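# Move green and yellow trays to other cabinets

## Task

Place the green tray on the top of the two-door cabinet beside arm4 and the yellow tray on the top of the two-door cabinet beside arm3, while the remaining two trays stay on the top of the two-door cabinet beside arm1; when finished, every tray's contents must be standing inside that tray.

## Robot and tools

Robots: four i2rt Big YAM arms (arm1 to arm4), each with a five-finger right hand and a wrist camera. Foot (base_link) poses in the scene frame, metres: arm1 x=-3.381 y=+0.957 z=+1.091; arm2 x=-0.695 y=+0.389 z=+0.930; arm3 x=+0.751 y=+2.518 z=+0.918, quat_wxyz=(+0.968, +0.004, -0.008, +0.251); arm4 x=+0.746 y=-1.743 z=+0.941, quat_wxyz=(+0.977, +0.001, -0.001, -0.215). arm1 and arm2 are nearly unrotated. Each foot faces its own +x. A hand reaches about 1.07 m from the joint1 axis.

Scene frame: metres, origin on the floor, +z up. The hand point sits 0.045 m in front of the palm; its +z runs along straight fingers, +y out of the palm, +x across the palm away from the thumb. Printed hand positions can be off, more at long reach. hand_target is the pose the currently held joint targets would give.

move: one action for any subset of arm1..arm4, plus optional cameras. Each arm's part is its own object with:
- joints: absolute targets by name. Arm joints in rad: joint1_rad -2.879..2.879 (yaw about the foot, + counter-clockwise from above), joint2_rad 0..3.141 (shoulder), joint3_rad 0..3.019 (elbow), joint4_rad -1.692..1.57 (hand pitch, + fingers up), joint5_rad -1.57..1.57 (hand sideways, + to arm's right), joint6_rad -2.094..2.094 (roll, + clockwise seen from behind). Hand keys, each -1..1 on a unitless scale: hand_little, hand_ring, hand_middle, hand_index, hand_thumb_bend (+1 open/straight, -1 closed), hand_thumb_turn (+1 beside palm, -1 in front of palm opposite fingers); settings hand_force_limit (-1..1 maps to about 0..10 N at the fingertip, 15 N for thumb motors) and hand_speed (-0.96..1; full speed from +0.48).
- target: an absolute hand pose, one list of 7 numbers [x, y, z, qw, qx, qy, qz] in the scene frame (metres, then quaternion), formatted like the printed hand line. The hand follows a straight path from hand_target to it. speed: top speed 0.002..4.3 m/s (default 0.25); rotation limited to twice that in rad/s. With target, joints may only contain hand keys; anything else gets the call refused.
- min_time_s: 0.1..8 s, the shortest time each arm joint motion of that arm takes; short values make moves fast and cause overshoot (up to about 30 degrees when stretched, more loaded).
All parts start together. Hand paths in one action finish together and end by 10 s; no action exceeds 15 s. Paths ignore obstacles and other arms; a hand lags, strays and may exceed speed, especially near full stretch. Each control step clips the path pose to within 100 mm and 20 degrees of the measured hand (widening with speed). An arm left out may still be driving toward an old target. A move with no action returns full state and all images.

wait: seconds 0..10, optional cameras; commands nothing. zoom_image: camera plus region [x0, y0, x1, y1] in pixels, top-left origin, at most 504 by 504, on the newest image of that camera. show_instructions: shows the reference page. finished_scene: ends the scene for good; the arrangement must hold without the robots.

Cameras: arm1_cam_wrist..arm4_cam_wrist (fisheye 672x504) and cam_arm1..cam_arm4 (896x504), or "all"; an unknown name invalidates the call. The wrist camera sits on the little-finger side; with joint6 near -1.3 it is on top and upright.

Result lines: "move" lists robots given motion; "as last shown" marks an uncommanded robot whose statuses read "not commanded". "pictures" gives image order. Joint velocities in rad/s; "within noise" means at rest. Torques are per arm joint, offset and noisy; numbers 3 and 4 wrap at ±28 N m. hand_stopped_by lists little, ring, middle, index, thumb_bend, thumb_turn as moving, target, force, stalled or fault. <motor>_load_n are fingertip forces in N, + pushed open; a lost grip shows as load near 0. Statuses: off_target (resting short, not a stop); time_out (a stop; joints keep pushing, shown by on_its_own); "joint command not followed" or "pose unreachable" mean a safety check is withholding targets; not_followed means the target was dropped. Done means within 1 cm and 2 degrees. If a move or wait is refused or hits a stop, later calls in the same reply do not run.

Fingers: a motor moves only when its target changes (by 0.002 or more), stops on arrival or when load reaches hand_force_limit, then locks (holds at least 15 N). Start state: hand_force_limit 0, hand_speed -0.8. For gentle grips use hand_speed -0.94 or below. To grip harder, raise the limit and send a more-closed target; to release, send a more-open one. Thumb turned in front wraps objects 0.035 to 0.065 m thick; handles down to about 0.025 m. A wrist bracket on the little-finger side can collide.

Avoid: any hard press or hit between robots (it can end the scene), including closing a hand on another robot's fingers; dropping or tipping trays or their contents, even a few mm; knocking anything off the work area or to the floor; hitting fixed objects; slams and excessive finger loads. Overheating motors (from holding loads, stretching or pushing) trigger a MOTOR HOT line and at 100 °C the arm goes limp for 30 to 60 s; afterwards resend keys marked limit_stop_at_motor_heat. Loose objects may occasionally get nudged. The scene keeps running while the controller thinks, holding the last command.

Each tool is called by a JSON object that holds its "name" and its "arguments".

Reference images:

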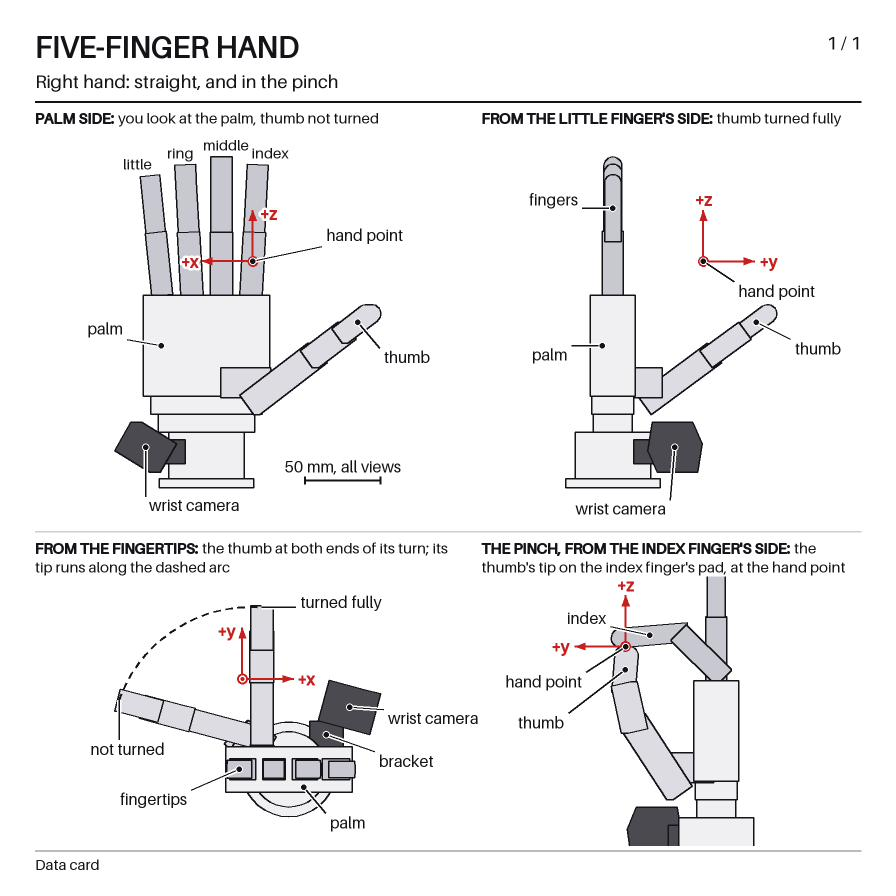

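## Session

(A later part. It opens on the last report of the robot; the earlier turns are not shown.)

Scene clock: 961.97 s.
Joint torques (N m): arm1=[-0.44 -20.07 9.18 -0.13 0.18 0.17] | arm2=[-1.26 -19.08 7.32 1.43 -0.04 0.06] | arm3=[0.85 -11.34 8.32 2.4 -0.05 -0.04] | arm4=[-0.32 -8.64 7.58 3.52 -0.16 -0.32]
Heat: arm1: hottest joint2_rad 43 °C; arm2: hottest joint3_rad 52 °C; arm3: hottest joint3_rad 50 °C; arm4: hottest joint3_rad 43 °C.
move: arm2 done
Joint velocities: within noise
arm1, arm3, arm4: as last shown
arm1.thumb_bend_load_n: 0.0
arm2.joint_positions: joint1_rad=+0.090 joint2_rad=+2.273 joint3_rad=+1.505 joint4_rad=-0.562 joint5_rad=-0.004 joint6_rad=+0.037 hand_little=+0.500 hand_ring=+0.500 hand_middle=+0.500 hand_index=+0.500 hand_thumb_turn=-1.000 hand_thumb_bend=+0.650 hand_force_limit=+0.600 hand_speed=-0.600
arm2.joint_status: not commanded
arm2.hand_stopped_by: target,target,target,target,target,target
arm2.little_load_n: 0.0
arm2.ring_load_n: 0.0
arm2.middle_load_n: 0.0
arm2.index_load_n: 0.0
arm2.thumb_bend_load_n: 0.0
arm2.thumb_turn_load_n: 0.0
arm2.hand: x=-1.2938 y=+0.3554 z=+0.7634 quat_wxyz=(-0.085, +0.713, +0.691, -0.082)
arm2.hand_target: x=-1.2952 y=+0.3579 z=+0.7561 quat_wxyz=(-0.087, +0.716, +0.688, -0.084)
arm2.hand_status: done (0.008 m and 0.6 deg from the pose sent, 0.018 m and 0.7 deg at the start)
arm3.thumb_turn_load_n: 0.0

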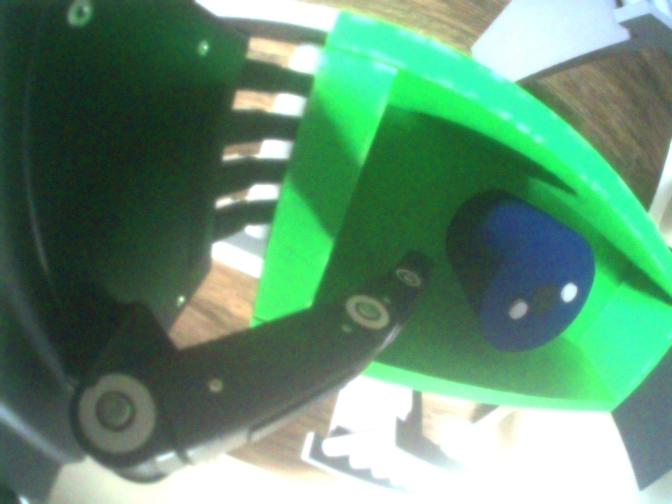

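{"name": "move", "arguments": {"arm2": {"joints": {"hand_speed": -0.85, "hand_force_limit": -0.6, "hand_thumb_bend": -0.6}}}}

{"name": "move", "arguments": {"arm2": {"joints": {"hand_speed": -0.92, "hand_force_limit": -0.6, "hand_little": -0.1, "hand_ring": -0.1, "hand_middle": -0.1, "hand_index": -0.1}}, "cameras": ["arm2_cam_wrist"]}}

Scene clock: 968.87 s.
Joint torques (N m): arm1=[-0.56 -20.13 9.18 -0.1 0.18 0.17] | arm2=[-1.67 -18.84 7.5 1.37 0.01 0.08] | arm3=[0.85 -11.28 8.32 2.43 -0.04 -0.04] | arm4=[-0.26 -8.35 7.6 3.51 -0.14 -0.31]
Heat: arm1: hottest joint2_rad 43 °C; arm2: hottest joint3_rad 51 °C; arm3: hottest joint3_rad 50 °C; arm4: hottest joint3_rad 43 °C.
move: arm2 off_target
Joint velocities: within noise
arm1, arm3, arm4: as last shown
arm2.joint_positions: joint1_rad=+0.090 joint2_rad=+2.273 joint3_rad=+1.505 joint4_rad=-0.561 joint5_rad=-0.004 joint6_rad=+0.037 hand_little=+0.500 hand_ring=+0.500 hand_middle=+0.500 hand_index=+0.500 hand_thumb_turn=-1.000 hand_thumb_bend=+0.072 hand_force_limit=-0.600 hand_speed=-0.850
arm2.joint_status: hand_thumb_bend off_target (ended at +0.072, target -0.600); the others done
arm2.hand_stopped_by: target,target,target,target,force,target
arm2.little_load_n: 0.0
arm2.ring_load_n: 0.0
arm2.middle_load_n: 2.0
arm2.index_load_n: 0.0
arm2.thumb_bend_load_n: 3.5
arm2.thumb_turn_load_n: 0.5
arm2.hand: x=-1.2942 y=+0.3554 z=+0.7634 quat_wxyz=(-0.086, +0.713, +0.691, -0.083)
arm2.hand_target: x=-1.2956 y=+0.3579 z=+0.7562 quat_wxyz=(-0.088, +0.716, +0.688, -0.084)
arm2.hand_status: not commanded
arm3.ring_load_n: -0.5
arm3.thumb_turn_load_n: -0.5
arm4.index_load_n: 0.5
pictures: none

Scene clock: 971.43 s.
Joint torques (N m): arm1=[-0.44 -20.07 9.17 -0.12 0.18 0.17] | arm2=[-2.14 -18.49 7.34 1.54 -0.02 0.03] | arm3=[0.91 -11.28 8.34 2.43 -0.05 -0.04] | arm4=[0.09 -8.47 7.66 3.36 -0.17 -0.29]
Heat: arm1: hottest joint2_rad 43 °C; arm2: hottest joint3_rad 51 °C; arm3: hottest joint3_rad 50 °C; arm4: hottest joint3_rad 43 °C.
move: arm2 off_target
Joint velocities: within noise
arm1.joint_positions: joint1_rad=+1.337 joint2_rad=+2.073 joint3_rad=+1.517 joint4_rad=-0.962 joint5_rad=+0.227 joint6_rad=+1.301 hand_little=+0.800 hand_ring=+0.800 hand_middle=+0.800 hand_index=+0.800 hand_thumb_turn=-1.000 hand_thumb_bend=+1.000 hand_force_limit=+0.600 hand_speed=-0.800
arm1.joint_status: not commanded
arm1.hand_stopped_by: target,target,target,target,target,target
arm1.little_load_n: 0.0
arm1.ring_load_n: 0.0
arm1.middle_load_n: 0.0
arm1.index_load_n: 0.0
arm1.thumb_bend_load_n: 0.0
arm1.thumb_turn_load_n: 0.0
arm1.hand: x=-3.5125 y=+0.3549 z=+1.0409 quat_wxyz=(-0.088, +0.696, +0.708, -0.080)
arm1.hand_target: x=-3.5209 y=+0.3455 z=+1.0502 quat_wxyz=(-0.085, +0.706, +0.698, -0.088)
arm1.hand_status: not commanded
arm2.joint_positions: joint1_rad=+0.090 joint2_rad=+2.273 joint3_rad=+1.505 joint4_rad=-0.559 joint5_rad=-0.002 joint6_rad=+0.037 hand_little=+0.360 hand_ring=+0.442 hand_middle=+0.494 hand_index=+0.465 hand_thumb_turn=-1.000 hand_thumb_bend=+0.073 hand_force_limit=-0.600 hand_speed=-0.920
arm2.joint_status: hand_little off_target (ended at +0.360, target -0.100); hand_ring off_target (ended at +0.442, target -0.100); hand_middle off_target (ended at +0.494, target -0.100); hand_index off_target (ended at +0.465, target -0.100); the others done
arm2.hand_stopped_by: force,force,force,force,force,target
arm2.little_load_n: 2.0
arm2.ring_load_n: 2.0
arm2.middle_load_n: 1.0
arm2.index_load_n: 1.0
arm2.thumb_bend_load_n: 6.0
arm2.thumb_turn_load_n: 0.5
arm2.hand: x=-1.2946 y=+0.3557 z=+0.7634 quat_wxyz=(-0.087, +0.713, +0.691, -0.083)
arm2.hand_target: x=-1.2957 y=+0.3582 z=+0.7562 quat_wxyz=(-0.088, +0.716, +0.688, -0.084)
arm2.hand_status: not commanded
arm3.joint_positions: joint1_rad=+0.139 joint2_rad=+1.485 joint3_rad=+0.702 joint4_rad=+0.272 joint5_rad=+0.077 joint6_rad=-1.169 hand_little=+1.000 hand_ring=+1.000 hand_middle=+1.000 hand_index=+1.000 hand_thumb_turn=+1.000 hand_thumb_bend=+1.000 hand_force_limit=+0.000 hand_speed=-0.800
arm3.joint_status: not commanded
arm3.hand_stopped_by: target,target,target,target,target,target
arm3.little_load_n: 0.0
arm3.ring_load_n: 0.0
arm3.middle_load_n: 0.0
arm3.index_load_n: 0.0
arm3.thumb_bend_load_n: 0.0
arm3.thumb_turn_load_n: 0.0
arm3.hand: x=+1.2106 y=+2.7919 z=+0.9962 quat_wxyz=(-0.228, +0.854, +0.085, +0.460)
arm3.hand_target: x=+1.2118 y=+2.7968 z=+0.9940 quat_wxyz=(-0.231, +0.850, +0.092, +0.464)
arm3.hand_status: not commanded
arm4.joint_positions: joint1_rad=+0.131 joint2_rad=+1.483 joint3_rad=+0.716 joint4_rad=+0.273 joint5_rad=+0.090 joint6_rad=-1.154 hand_little=+1.000 hand_ring=+1.000 hand_middle=+1.000 hand_index=+1.000 hand_thumb_turn=+1.000 hand_thumb_bend=+1.000 hand_force_limit=+0.000 hand_speed=-0.800
arm4.joint_status: not commanded
arm4.hand_stopped_by: target,target,target,target,target,target
arm4.little_load_n: 0.0
arm4.ring_load_n: 0.0
arm4.middle_load_n: 0.0
arm4.index_load_n: 0.0
arm4.thumb_bend_load_n: 0.0
arm4.thumb_turn_load_n: 0.0
arm4.hand: x=+1.2414 y=-1.9614 z=+1.0186 quat_wxyz=(+0.008, +0.794, -0.324, +0.514)
arm4.hand_target: x=+1.2418 y=-1.9547 z=+1.0094 quat_wxyz=(+0.008, +0.800, -0.311, +0.512)
arm4.hand_status: not commanded

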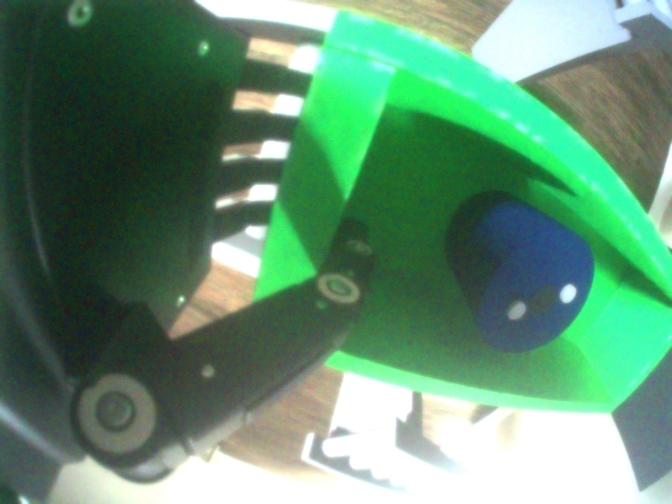

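Same contacts as before. Firm the grip.

{"name": "move", "arguments": {"arm2": {"joints": {"hand_speed": -0.93, "hand_force_limit": 0.6, "hand_thumb_bend": -0.62}}}}

{"name": "move", "arguments": {"arm2": {"target": [-1.300, 0.360, 0.80, -0.0879, 0.7157, 0.6876, -0.0845], "speed": 0.04}, "cameras": ["arm2_cam_wrist"]}}

Scene clock: 973.10 s.
Joint torques (N m): arm1=[-0.5 -20.13 9.2 -0.12 0.19 0.17] | arm2=[-1.96 -19.14 7.47 1.2 -0.01 0.05] | arm3=[0.79 -11.28 8.31 2.43 -0.04 -0.04] | arm4=[-0.32 -9 7.49 3.37 -0.11 -0.28]
Heat: arm1: hottest joint2_rad 43 °C; arm2: hottest joint3_rad 51 °C; arm3: hottest joint3_rad 50 °C; arm4: hottest joint3_rad 43 °C.
move: arm2 off_target
Joint velocities: within noise
arm1, arm3, arm4: as last shown
arm2.joint_positions: joint1_rad=+0.090 joint2_rad=+2.273 joint3_rad=+1.505 joint4_rad=-0.552 joint5_rad=-0.001 joint6_rad=+0.037 hand_little=+0.360 hand_ring=+0.442 hand_middle=+0.494 hand_index=+0.465 hand_thumb_turn=-1.000 hand_thumb_bend=+0.043 hand_force_limit=+0.600 hand_speed=-0.930
arm2.joint_status: hand_thumb_bend off_target (ended at +0.043, target -0.620); the others done
arm2.hand_stopped_by: force,force,force,force,force,target
arm2.little_load_n: 1.5
arm2.ring_load_n: 2.5
arm2.middle_load_n: 2.0
arm2.index_load_n: 3.0
arm2.thumb_bend_load_n: 11.5
arm2.thumb_turn_load_n: 1.5
arm2.hand: x=-1.2967 y=+0.3560 z=+0.7634 quat_wxyz=(-0.090, +0.713, +0.691, -0.085)
arm2.hand_target: x=-1.2959 y=+0.3585 z=+0.7562 quat_wxyz=(-0.089, +0.716, +0.688, -0.084)
arm2.hand_status: not commanded
pictures: none

Scene clock: 974.73 s.
Joint torques (N m): arm1=[-0.5 -20.07 9.2 -0.12 0.18 0.17] | arm2=[-2.55 -23.36 8.72 -0.38 -0.1 0.09] | arm3=[0.85 -11.34 8.34 2.4 -0.05 -0.03] | arm4=[0.03 -8.53 7.65 3.47 -0.15 -0.31]
Heat: arm1: hottest joint2_rad 43 °C; arm2: hottest joint3_rad 51 °C; arm3: hottest joint3_rad 50 °C; arm4: hottest joint3_rad 43 °C.
move: arm2 off_target
Joint velocities: within noise
arm1, arm3, arm4: as last shown
arm2.joint_positions: joint1_rad=+0.090 joint2_rad=+2.262 joint3_rad=+1.505 joint4_rad=-0.579 joint5_rad=+0.005 joint6_rad=+0.047 hand_little=+0.360 hand_ring=+0.442 hand_middle=+0.494 hand_index=+0.465 hand_thumb_turn=-1.000 hand_thumb_bend=+0.044 hand_force_limit=+0.600 hand_speed=-0.930
arm2.joint_status: not commanded
arm2.hand_stopped_by: force,force,force,force,force,target
arm2.little_load_n: 1.0
arm2.ring_load_n: 3.0
arm2.middle_load_n: 3.0
arm2.index_load_n: 4.5
arm2.thumb_bend_load_n: 14.0
arm2.thumb_turn_load_n: 2.0
arm2.hand: x=-1.2927 y=+0.3565 z=+0.7693 quat_wxyz=(-0.086, +0.717, +0.687, -0.077)
arm2.hand_target: x=-1.3041 y=+0.3604 z=+0.7994 quat_wxyz=(-0.094, +0.719, +0.683, -0.088)
arm2.hand_status: off_target (0.032 m and 0.9 deg from the pose sent, 0.037 m and 0.5 deg at the start)

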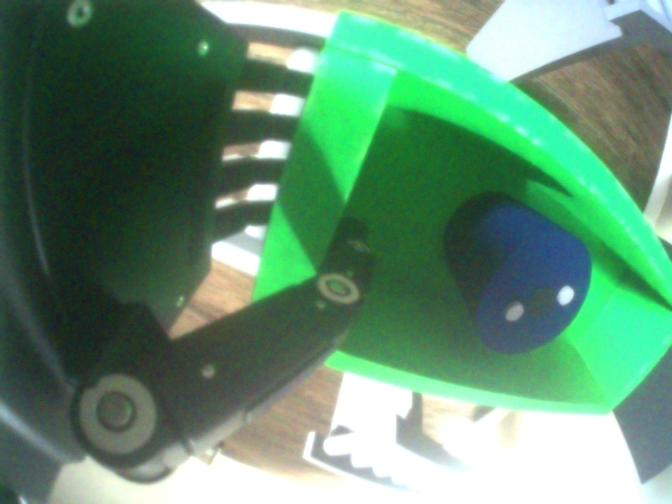

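{"name": "move", "arguments": {"arm2": {"target": [-1.300, 0.360, 0.88, -0.0879, 0.7157, 0.6876, -0.0845], "speed": 0.05}}}

{"name": "move", "arguments": {"arm2": {"target": [-1.290, 0.360, 1.10, -0.0879, 0.7157, 0.6876, -0.0845], "speed": 0.1}, "cameras": ["arm2_cam_wrist", "cam_arm2"]}}

Scene clock: 978.13 s.
Joint torques (N m): arm1=[-0.44 -20.13 9.2 -0.12 0.19 0.17] | arm2=[-2.49 -22.77 11.64 -0.32 -0.23 -0.07] | arm3=[0.85 -11.28 8.34 2.43 -0.05 -0.04] | arm4=[-0.09 -8.64 7.62 3.55 -0.15 -0.32]
Heat: arm1: hottest joint2_rad 43 °C; arm2: hottest joint3_rad 51 °C; arm3: hottest joint3_rad 50 °C; arm4: hottest joint3_rad 43 °C.
move: arm2 off_target
Joint velocities: within noise
arm1, arm3, arm4: as last shown
arm2.joint_positions: joint1_rad=+0.090 joint2_rad=+2.138 joint3_rad=+1.505 joint4_rad=-0.748 joint5_rad=-0.004 joint6_rad=+0.047 hand_little=+0.360 hand_ring=+0.442 hand_middle=+0.495 hand_index=+0.465 hand_thumb_turn=-1.000 hand_thumb_bend=+0.044 hand_force_limit=+0.600 hand_speed=-0.930
arm2.joint_status: not commanded
arm2.hand_stopped_by: force,force,force,force,force,target
arm2.little_load_n: 1.0
arm2.ring_load_n: 3.0
arm2.middle_load_n: 3.5
arm2.index_load_n: 4.5
arm2.thumb_bend_load_n: 14.0
arm2.thumb_turn_load_n: 2.0
arm2.hand: x=-1.2780 y=+0.3539 z=+0.8406 quat_wxyz=(-0.067, +0.719, +0.689, -0.064)
arm2.hand_target: x=-1.3002 y=+0.3591 z=+0.8795 quat_wxyz=(-0.087, +0.716, +0.688, -0.086)
arm2.hand_status: off_target (0.046 m and 3.3 deg from the pose sent, 0.111 m and 0.9 deg at the start)
pictures: none

Scene clock: 981.13 s.
Joint torques (N m): arm1=[-0.44 -20.19 9.17 -0.12 0.19 0.17] | arm2=[-3.31 -21.13 14.97 -0.2 -0.1 -0.09] | arm3=[0.85 -11.34 8.34 2.41 -0.05 -0.04] | arm4=[-0.56 -8.7 7.62 3.34 -0.17 -0.32]
Heat: arm1: hottest joint2_rad 43 °C; arm2: hottest joint3_rad 52 °C; arm3: hottest joint3_rad 50 °C; arm4: hottest joint3_rad 43 °C.
move: arm2 off_target
Joint velocities: within noise
arm1, arm3, arm4: as last shown
arm1.middle_load_n: -0.5
arm1.index_load_n: 0.5
arm2.joint_positions: joint1_rad=+0.090 joint2_rad=+1.931 joint3_rad=+1.771 joint4_rad=-1.234 joint5_rad=-0.007 joint6_rad=+0.043 hand_little=+0.360 hand_ring=+0.442 hand_middle=+0.495 hand_index=+0.465 hand_thumb_turn=-1.000 hand_thumb_bend=+0.044 hand_force_limit=+0.600 hand_speed=-0.930
arm2.joint_status: not commanded
arm2.hand_stopped_by: force,force,force,force,force,target
arm2.little_load_n: 1.0
arm2.ring_load_n: 3.0
arm2.middle_load_n: 3.5
arm2.index_load_n: 4.5
arm2.thumb_bend_load_n: 14.5
arm2.thumb_turn_load_n: 2.0
arm2.hand: x=-1.2800 y=+0.3508 z=+1.0533 quat_wxyz=(-0.062, +0.718, +0.691, -0.060)
arm2.hand_target: x=-1.2910 y=+0.3587 z=+1.0975 quat_wxyz=(-0.086, +0.716, +0.688, -0.085)
arm2.hand_status: off_target (0.049 m and 4.1 deg from the pose sent, 0.260 m and 3.3 deg at the start)

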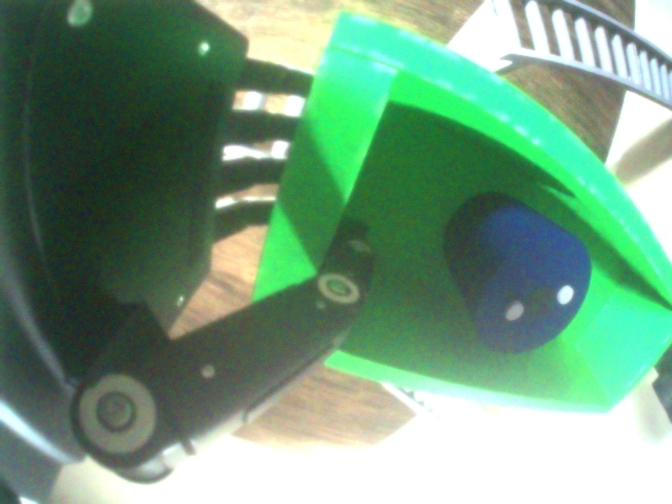

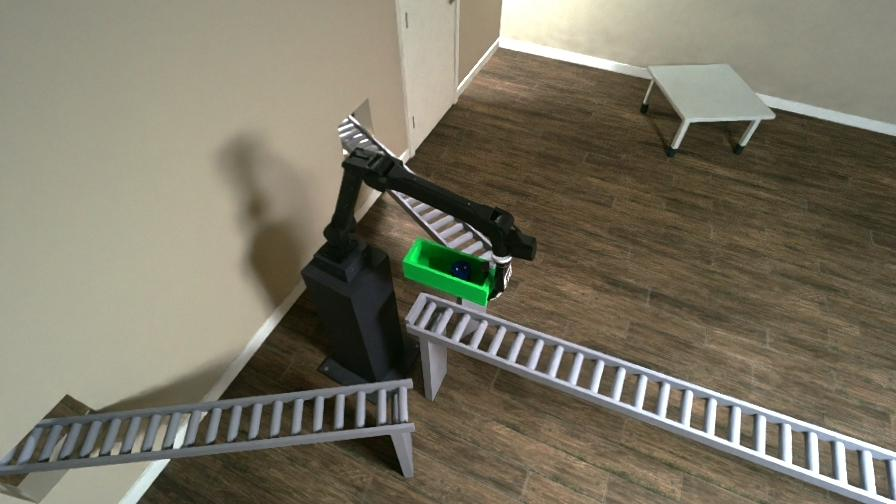

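{"name": "zoom_image", "arguments": {"camera": "cam_arm2", "region": [340, 100, 560, 320]}}

Scaled by 2.291 from the camera's image (finer frame: 1280x720).

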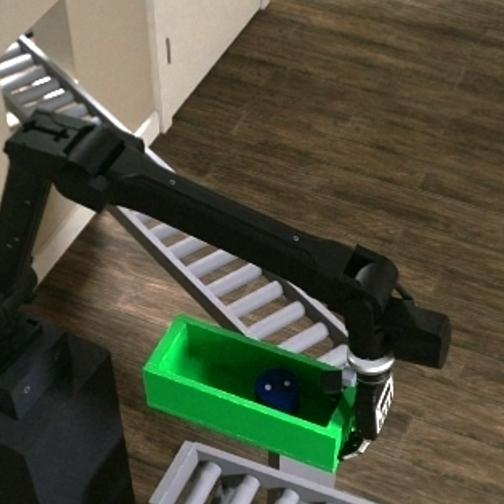

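{"name": "move", "arguments": {"cameras": ["cam_arm4", "cam_arm3", "arm4_cam_wrist"]}}

{"name": "zoom_image", "arguments": {"camera": "cam_arm4", "region": [240, 140, 700, 440]}}

Scene clock: 991.90 s.
Joint torques (N m): arm1=[-0.5 -20.01 9.18 -0.1 0.19 0.16] | arm2=[-3.55 -21.54 14.93 -0.47 -0.09 -0.08] | arm3=[0.85 -11.28 8.35 2.43 -0.05 -0.04] | arm4=[-0.73 -8.53 7.61 3.47 -0.15 -0.28]
Heat: arm1: hottest joint2_rad 43 °C; arm2: hottest joint3_rad 55 °C; arm3: hottest joint3_rad 50 °C; arm4: hottest joint3_rad 43 °C.
Joint velocities: within noise
arm1.joint_positions: joint1_rad=+1.337 joint2_rad=+2.073 joint3_rad=+1.517 joint4_rad=-0.962 joint5_rad=+0.227 joint6_rad=+1.301 hand_little=+0.800 hand_ring=+0.800 hand_middle=+0.800 hand_index=+0.800 hand_thumb_turn=-1.000 hand_thumb_bend=+1.000 hand_force_limit=+0.600 hand_speed=-0.800
arm1.joint_status: not commanded
arm1.hand_stopped_by: target,target,target,target,target,target
arm1.little_load_n: 0.0
arm1.ring_load_n: 0.0
arm1.middle_load_n: 0.0
arm1.index_load_n: 0.0
arm1.thumb_bend_load_n: 0.0
arm1.thumb_turn_load_n: 0.0
arm1.hand: x=-3.5125 y=+0.3549 z=+1.0409 quat_wxyz=(-0.088, +0.696, +0.708, -0.080) (m; scene frame)
arm1.hand_target: x=-3.5209 y=+0.3455 z=+1.0502 quat_wxyz=(-0.085, +0.706, +0.698, -0.088) (m; scene frame)
arm1.hand_status: not commanded
arm2.joint_positions: joint1_rad=+0.090 joint2_rad=+1.931 joint3_rad=+1.771 joint4_rad=-1.234 joint5_rad=-0.007 joint6_rad=+0.043 hand_little=+0.360 hand_ring=+0.442 hand_middle=+0.495 hand_index=+0.465 hand_thumb_turn=-1.000 hand_thumb_bend=+0.044 hand_force_limit=+0.600 hand_speed=-0.930
arm2.joint_status: not commanded
arm2.hand_stopped_by: force,force,force,force,force,target
arm2.little_load_n: 1.0
arm2.ring_load_n: 3.5
arm2.middle_load_n: 3.5
arm2.index_load_n: 4.5
arm2.thumb_bend_load_n: 14.5
arm2.thumb_turn_load_n: 2.0
arm2.hand: x=-1.2800 y=+0.3508 z=+1.0533 quat_wxyz=(-0.062, +0.718, +0.691, -0.060) (m; scene frame)
arm2.hand_target: x=-1.2910 y=+0.3587 z=+1.0975 quat_wxyz=(-0.086, +0.716, +0.688, -0.085) (m; scene frame)
arm2.hand_status: off_target (0.049 m and 4.1 deg from the pose sent, 0.260 m and 3.3 deg at the start)
arm3.joint_positions: joint1_rad=+0.139 joint2_rad=+1.485 joint3_rad=+0.702 joint4_rad=+0.272 joint5_rad=+0.077 joint6_rad=-1.169 hand_little=+1.000 hand_ring=+1.000 hand_middle=+1.000 hand_index=+1.000 hand_thumb_turn=+1.000 hand_thumb_bend=+1.000 hand_force_limit=+0.000 hand_speed=-0.800
arm3.joint_status: not commanded
arm3.hand_stopped_by: target,target,target,target,target,target
arm3.little_load_n: 0.0
arm3.ring_load_n: 0.0
arm3.middle_load_n: 0.0
arm3.index_load_n: 0.0
arm3.thumb_bend_load_n: 0.0
arm3.thumb_turn_load_n: 0.0
arm3.hand: x=+1.2106 y=+2.7919 z=+0.9962 quat_wxyz=(-0.228, +0.854, +0.085, +0.460) (m; scene frame)
arm3.hand_target: x=+1.2118 y=+2.7968 z=+0.9940 quat_wxyz=(-0.231, +0.850, +0.092, +0.464) (m; scene frame)
arm3.hand_status: not commanded
arm4.joint_positions: joint1_rad=+0.131 joint2_rad=+1.483 joint3_rad=+0.716 joint4_rad=+0.273 joint5_rad=+0.090 joint6_rad=-1.154 hand_little=+1.000 hand_ring=+1.000 hand_middle=+1.000 hand_index=+1.000 hand_thumb_turn=+1.000 hand_thumb_bend=+1.000 hand_force_limit=+0.000 hand_speed=-0.800
arm4.joint_status: not commanded
arm4.hand_stopped_by: target,target,target,target,target,target
arm4.little_load_n: 0.0
arm4.ring_load_n: 0.0
arm4.middle_load_n: 0.0
arm4.index_load_n: 0.0
arm4.thumb_bend_load_n: 0.0
arm4.thumb_turn_load_n: 0.0
arm4.hand: x=+1.2414 y=-1.9614 z=+1.0186 quat_wxyz=(+0.008, +0.794, -0.324, +0.514) (m; scene frame)
arm4.hand_target: x=+1.2418 y=-1.9547 z=+1.0094 quat_wxyz=(+0.008, +0.800, -0.311, +0.512) (m; scene frame)
arm4.hand_status: not commanded
pictures: arm4_cam_wrist, cam_arm3, cam_arm4

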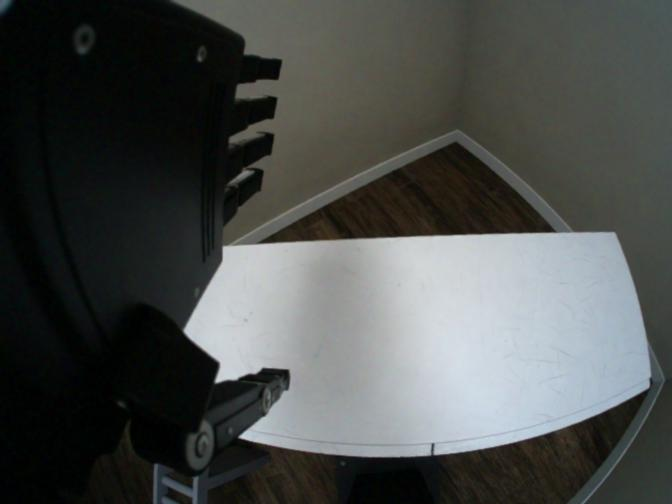

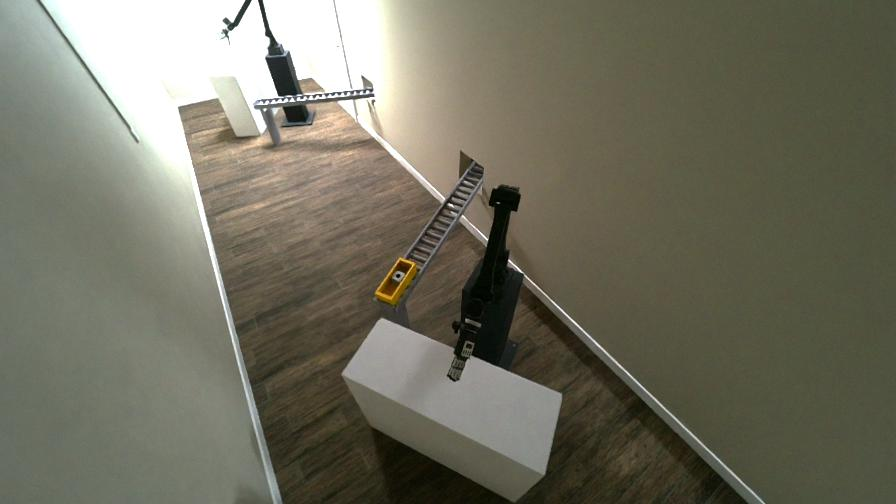

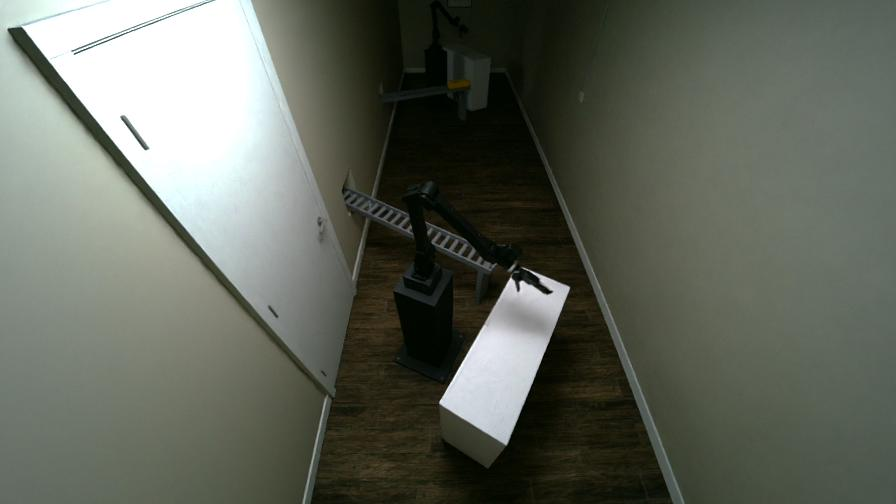

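Scaled by 1.096 from the camera's image (finer frame: 1280x720).

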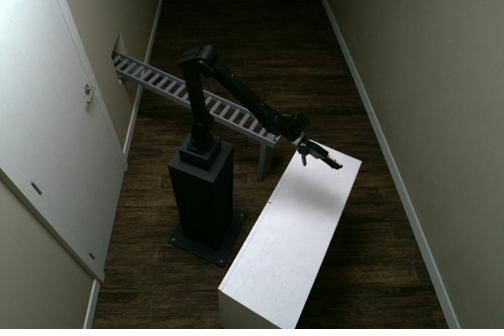

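{"name": "move", "arguments": {"arm2": {"joints": {"joint1_rad": 0.93, "joint6_rad": 1.40}, "min_time_s": 6}, "cameras": ["arm2_cam_wrist", "cam_arm2"]}}

{"name": "zoom_image", "arguments": {"camera": "cam_arm2", "region": [340, 100, 560, 320]}}

Scene clock: 1013.37 s.
Joint torques (N m): arm1=[-0.5 -20.07 9.17 -0.13 0.19 0.17] | arm2=[-0.5 -21.89 14.83 0.12 -0.47 0.21] | arm3=[0.91 -11.28 8.34 2.44 -0.05 -0.04] | arm4=[0.15 -8.64 7.56 3.51 -0.14 -0.3]
Heat: arm1: hottest joint2_rad 43 °C; arm2: hottest joint3_rad 61 °C; arm3: hottest joint3_rad 50 °C; arm4: hottest joint3_rad 43 °C.
move: arm2 done
Joint velocities: within noise
arm1, arm3, arm4: as last shown
arm2.joint_positions: joint1_rad=+0.925 joint2_rad=+1.931 joint3_rad=+1.771 joint4_rad=-1.260 joint5_rad=+0.015 joint6_rad=+1.368 hand_little=+0.360 hand_ring=+0.442 hand_middle=+0.495 hand_index=+0.465 hand_thumb_turn=-1.000 hand_thumb_bend=+0.044 hand_force_limit=+0.600 hand_speed=-0.930
arm2.joint_status: all done
arm2.hand_stopped_by: force,force,force,force,force,target
arm2.little_load_n: 1.5
arm2.ring_load_n: 3.5
arm2.middle_load_n: 3.5
arm2.index_load_n: 4.5
arm2.thumb_bend_load_n: 14.0
arm2.thumb_turn_load_n: 1.5
arm2.hand: x=-1.0868 y=-0.1405 z=+1.0585 quat_wxyz=(+0.012, +0.866, +0.496, -0.069)
arm2.hand_target: x=-1.0928 y=-0.1551 z=+1.1092 quat_wxyz=(+0.031, +0.866, +0.488, -0.106)
arm2.hand_status: not commanded

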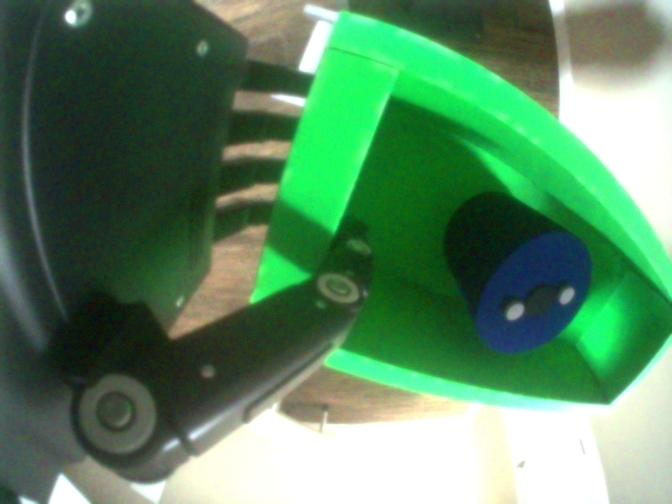

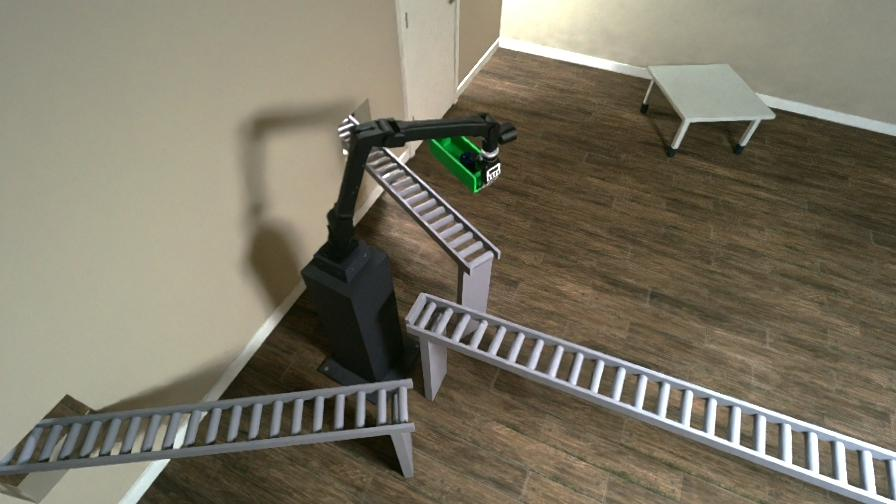

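Scaled by 2.291 from the camera's image (finer frame: 1280x720).

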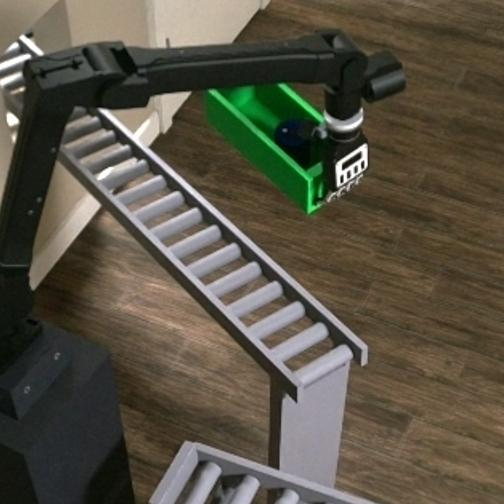

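{"name": "zoom_image", "arguments": {"camera": "cam_arm2", "region": [420, 120, 520, 200]}}

{"name": "zoom_image", "arguments": {"camera": "cam_arm2", "region": [400, 190, 520, 290]}}

Scaled by 5.040 from the camera's image (finer frame: 1280x720).

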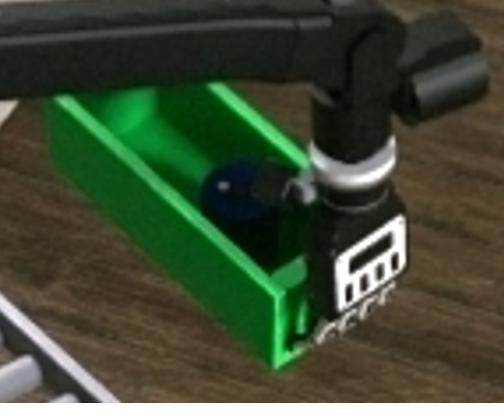

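Scaled by 4.200 from the camera's image (finer frame: 1280x720).

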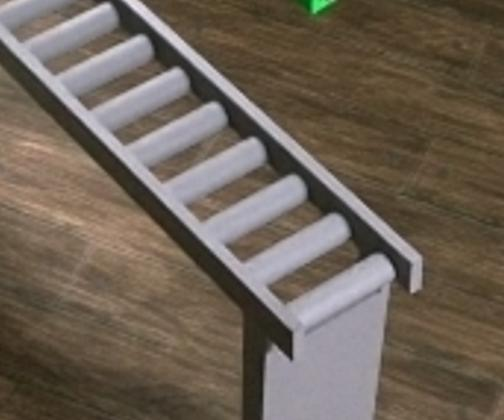

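{"name": "move", "arguments": {"arm2": {"target": [-1.108, -0.077, 0.98, -0.1071, 0.8722, 0.4736, -0.0582], "speed": 0.12}, "cameras": ["arm2_cam_wrist", "cam_arm2"]}}

{"name": "zoom_image", "arguments": {"camera": "cam_arm2", "region": [400, 160, 530, 300]}}

Scene clock: 1039.17 s.
Joint torques (N m): arm1=[-0.44 -20.13 9.18 -0.1 0.19 0.16] | arm2=[-2.08 -20.84 10.59 0.75 -0.19 0.08] | arm3=[0.97 -11.22 8.34 2.41 -0.05 -0.04] | arm4=[-0.09 -8.47 7.57 3.49 -0.19 -0.31]
Heat: arm1: hottest joint2_rad 43 °C; arm2: hottest joint3_rad 64 °C; arm3: hottest joint3_rad 50 °C; arm4: hottest joint3_rad 43 °C.
move: arm2 off_target
Joint velocities: within noise
arm1, arm3, arm4: as last shown
arm2.joint_positions: joint1_rad=+0.913 joint2_rad=+1.974 joint3_rad=+1.597 joint4_rad=-1.185 joint5_rad=+0.242 joint6_rad=+1.393 hand_little=+0.360 hand_ring=+0.442 hand_middle=+0.495 hand_index=+0.465 hand_thumb_turn=-1.000 hand_thumb_bend=+0.044 hand_force_limit=+0.600 hand_speed=-0.930
arm2.joint_status: not commanded
arm2.hand_stopped_by: force,force,force,force,force,target
arm2.little_load_n: 0.0
arm2.ring_load_n: 2.5
arm2.middle_load_n: 3.5
arm2.index_load_n: 5.0
arm2.thumb_bend_load_n: 14.0
arm2.thumb_turn_load_n: 2.0
arm2.hand: x=-1.0969 y=-0.0710 z=+0.9566 quat_wxyz=(-0.118, +0.870, +0.478, -0.038)
arm2.hand_target: x=-1.1105 y=-0.0779 z=+0.9824 quat_wxyz=(-0.105, +0.875, +0.468, -0.064)
arm2.hand_status: off_target (0.027 m and 2.6 deg from the pose sent, 0.103 m and 13.9 deg at the start)

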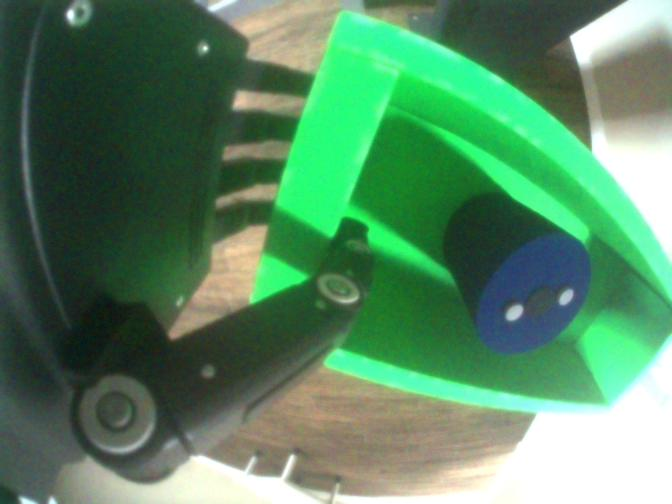

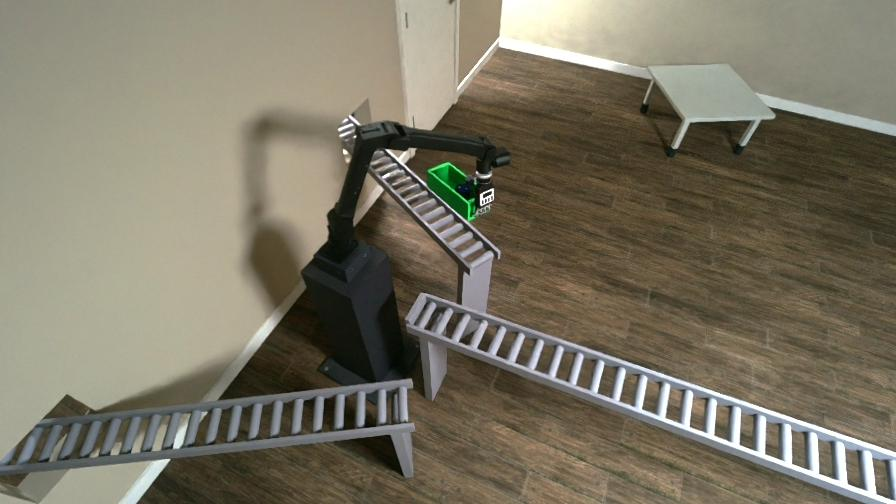

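Scaled by 3.600 from the camera's image (finer frame: 1280x720).

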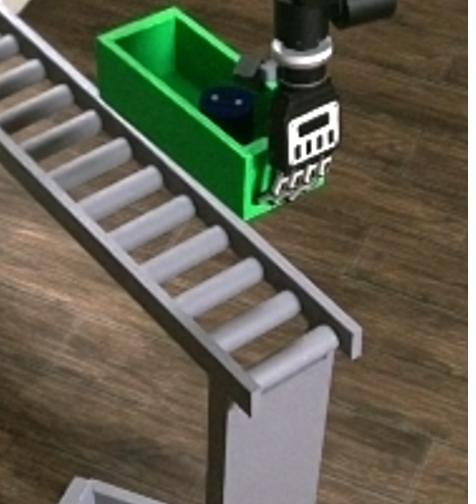

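{"name": "zoom_image", "arguments": {"camera": "cam_arm2", "region": [420, 155, 510, 230]}}

Scaled by 5.600 from the camera's image (finer frame: 1280x720).

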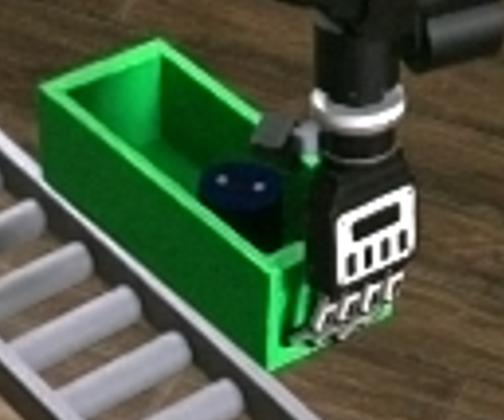

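{"name": "move", "arguments": {"arm2": {"target": [-1.108, -0.077, 0.83, -0.1081, 0.8803, 0.4582, -0.0563], "speed": 0.08}, "cameras": ["arm2_cam_wrist", "cam_arm2"]}}

{"name": "zoom_image", "arguments": {"camera": "cam_arm2", "region": [400, 170, 530, 300]}}

Scene clock: 1063.73 s.
Joint torques (N m): arm1=[-0.5 -20.13 9.17 -0.12 0.18 0.17] | arm2=[-2.08 -20.72 8.55 0.79 -0.19 0.07] | arm3=[0.91 -11.28 8.34 2.43 -0.04 -0.04] | arm4=[-0.44 -8 7.47 3.43 -0.14 -0.3]
Heat: arm1: hottest joint2_rad 43 °C; arm2: hottest joint3_rad 60 °C; arm3: hottest joint3_rad 50 °C; arm4: hottest joint3_rad 43 °C.
move: arm2 off_target
Joint velocities: within noise
arm1, arm3, arm4: as last shown
arm1.ring_load_n: 0.5
arm2.joint_positions: joint1_rad=+0.914 joint2_rad=+2.159 joint3_rad=+1.473 joint4_rad=-0.888 joint5_rad=+0.243 joint6_rad=+1.422 hand_little=+0.360 hand_ring=+0.442 hand_middle=+0.495 hand_index=+0.465 hand_thumb_turn=-1.000 hand_thumb_bend=+0.044 hand_force_limit=+0.600 hand_speed=-0.930
arm2.joint_status: not commanded
arm2.hand_stopped_by: force,force,force,force,force,target
arm2.little_load_n: 0.0
arm2.ring_load_n: 2.5
arm2.middle_load_n: 3.5
arm2.index_load_n: 5.0
arm2.thumb_bend_load_n: 14.0
arm2.thumb_turn_load_n: 2.0
arm2.hand: x=-1.0926 y=-0.0651 z=+0.8105 quat_wxyz=(-0.120, +0.876, +0.466, -0.034)
arm2.hand_target: x=-1.1057 y=-0.0760 z=+0.8303 quat_wxyz=(-0.108, +0.880, +0.459, -0.056)
arm2.hand_status: off_target (0.028 m and 3.0 deg from the pose sent, 0.127 m and 3.4 deg at the start)
arm3.ring_load_n: -0.5

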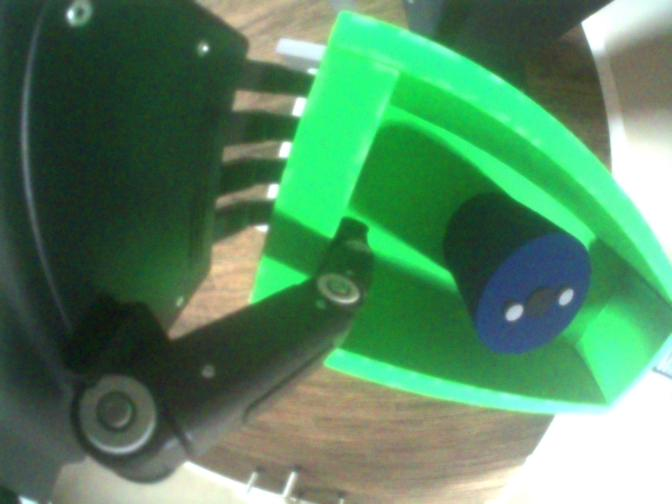

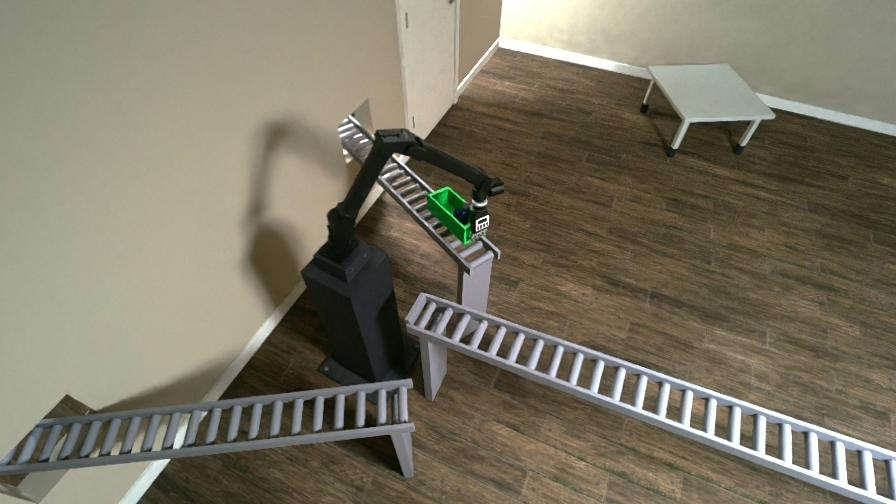

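Scaled by 3.877 from the camera's image (finer frame: 1280x720).

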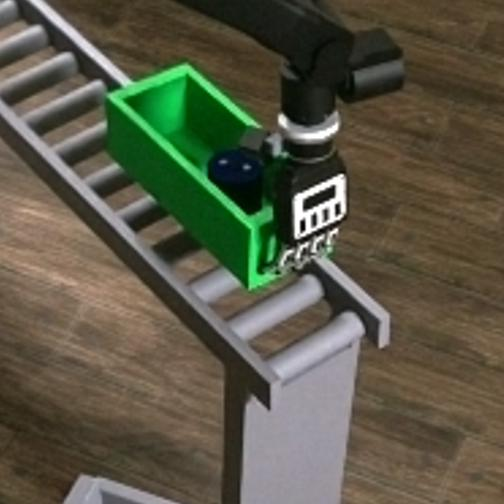

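{"name": "zoom_image", "arguments": {"camera": "cam_arm2", "region": [410, 180, 505, 280]}}

Scaled by 5.040 from the camera's image (finer frame: 1280x720).

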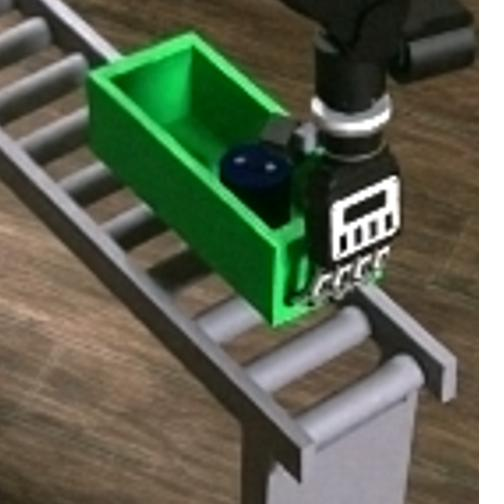

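{"name": "move", "arguments": {"arm2": {"target": [-1.1185, -0.070, 0.800, -0.1089, 0.8867, 0.4459, -0.0548], "speed": 0.06}, "cameras": ["cam_arm2"]}}

{"name": "zoom_image", "arguments": {"camera": "cam_arm2", "region": [410, 180, 505, 280]}}

Scene clock: 1073.90 s.
Joint torques (N m): arm1=[-0.44 -20.19 9.18 -0.13 0.19 0.17] | arm2=[-2.08 -21.71 8.92 0.69 -0.26 0.06] | arm3=[0.91 -11.28 8.32 2.4 -0.05 -0.04] | arm4=[-0.56 -8.12 7.47 3.49 -0.14 -0.32]
Heat: arm1: hottest joint2_rad 43 °C; arm2: hottest joint3_rad 57 °C; arm3: hottest joint3_rad 50 °C; arm4: hottest joint3_rad 43 °C.
move: arm2 off_target
Joint velocities: within noise
arm1, arm3, arm4: as last shown
arm1.ring_load_n: 0.0
arm2.joint_positions: joint1_rad=+0.896 joint2_rad=+2.218 joint3_rad=+1.473 joint4_rad=-0.839 joint5_rad=+0.243 joint6_rad=+1.431 hand_little=+0.360 hand_ring=+0.442 hand_middle=+0.495 hand_index=+0.465 hand_thumb_turn=-1.000 hand_thumb_bend=+0.044 hand_force_limit=+0.600 hand_speed=-0.930
arm2.joint_status: not commanded
arm2.hand_stopped_by: force,force,force,force,force,target
arm2.little_load_n: 0.0
arm2.ring_load_n: 2.5
arm2.middle_load_n: 3.5
arm2.index_load_n: 5.0
arm2.thumb_bend_load_n: 14.0
arm2.thumb_turn_load_n: 2.0
arm2.hand: x=-1.1004 y=-0.0565 z=+0.7776 quat_wxyz=(-0.121, +0.882, +0.454, -0.030)
arm2.hand_target: x=-1.1192 y=-0.0686 z=+0.8001 quat_wxyz=(-0.109, +0.887, +0.445, -0.055)
arm2.hand_status: off_target (0.032 m and 3.4 deg from the pose sent, 0.028 m and 3.7 deg at the start)
arm3.ring_load_n: 0.0

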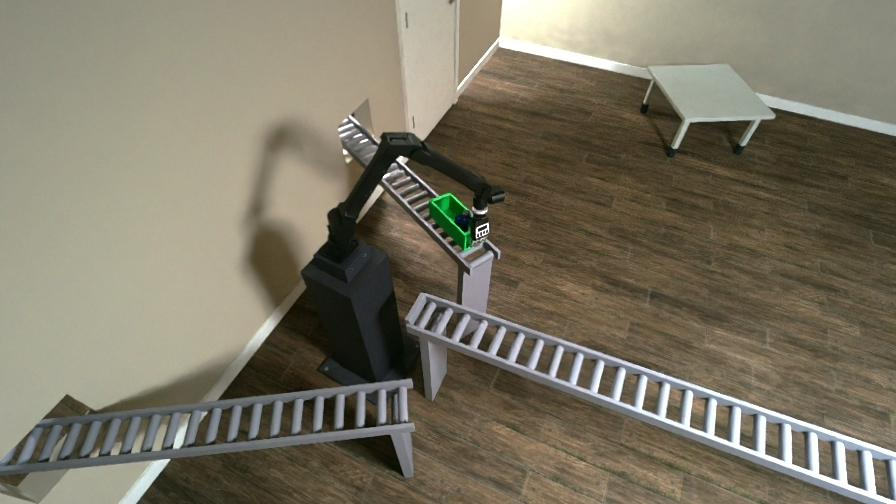

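Scaled by 5.040 from the camera's image (finer frame: 1280x720).

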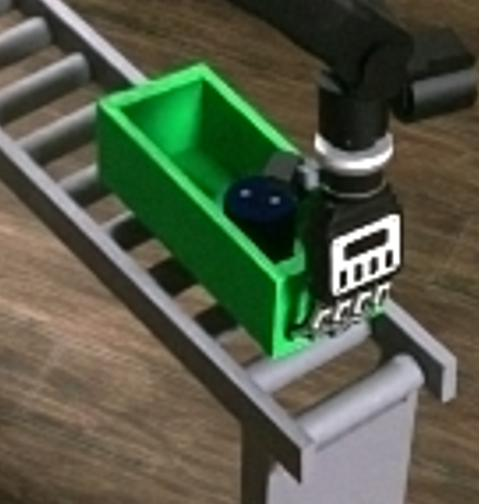

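{"name": "move", "arguments": {"arm2": {"target": [-1.1175, -0.067, 0.780, -0.1089, 0.8867, 0.4459, -0.0548], "speed": 0.05}, "cameras": ["cam_arm2"]}}

{"name": "zoom_image", "arguments": {"camera": "cam_arm2", "region": [410, 180, 505, 280]}}

Scene clock: 1076.80 s.
Joint torques (N m): arm1=[-0.44 -20.07 9.17 -0.12 0.18 0.17] | arm2=[-1.73 -20.42 7.98 0.85 -0.19 0.06] | arm3=[0.85 -11.28 8.34 2.43 -0.05 -0.03] | arm4=[-0.5 -8.53 7.51 3.43 -0.15 -0.29]
Heat: arm1: hottest joint2_rad 43 °C; arm2: hottest joint3_rad 57 °C; arm3: hottest joint3_rad 50 °C; arm4: hottest joint3_rad 43 °C.
move: arm2 off_target
Joint velocities: within noise
arm1, arm3, arm4: as last shown
arm2.joint_positions: joint1_rad=+0.899 joint2_rad=+2.236 joint3_rad=+1.473 joint4_rad=-0.805 joint5_rad=+0.243 joint6_rad=+1.431 hand_little=+0.360 hand_ring=+0.442 hand_middle=+0.494 hand_index=+0.465 hand_thumb_turn=-1.000 hand_thumb_bend=+0.044 hand_force_limit=+0.600 hand_speed=-0.930
arm2.joint_status: not commanded
arm2.hand_stopped_by: force,force,force,force,force,target
arm2.little_load_n: 0.0
arm2.ring_load_n: 1.0
arm2.middle_load_n: 1.5
arm2.index_load_n: 4.5
arm2.thumb_bend_load_n: 8.0
arm2.thumb_turn_load_n: 0.0
arm2.hand: x=-1.1019 y=-0.0606 z=+0.7675 quat_wxyz=(-0.119, +0.882, +0.455, -0.037)
arm2.hand_target: x=-1.1150 y=-0.0673 z=+0.7805 quat_wxyz=(-0.109, +0.886, +0.448, -0.053)
arm2.hand_status: off_target (0.021 m and 2.6 deg from the pose sent, 0.020 m and 3.4 deg at the start)
arm4.index_load_n: -0.5

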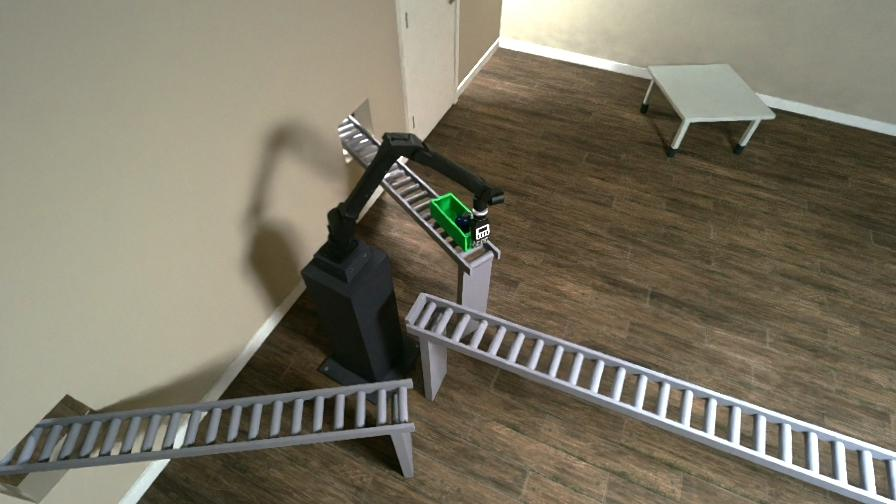

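Scaled by 5.040 from the camera's image (finer frame: 1280x720).

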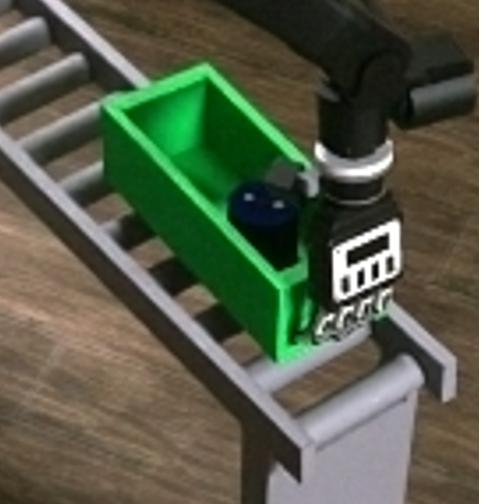

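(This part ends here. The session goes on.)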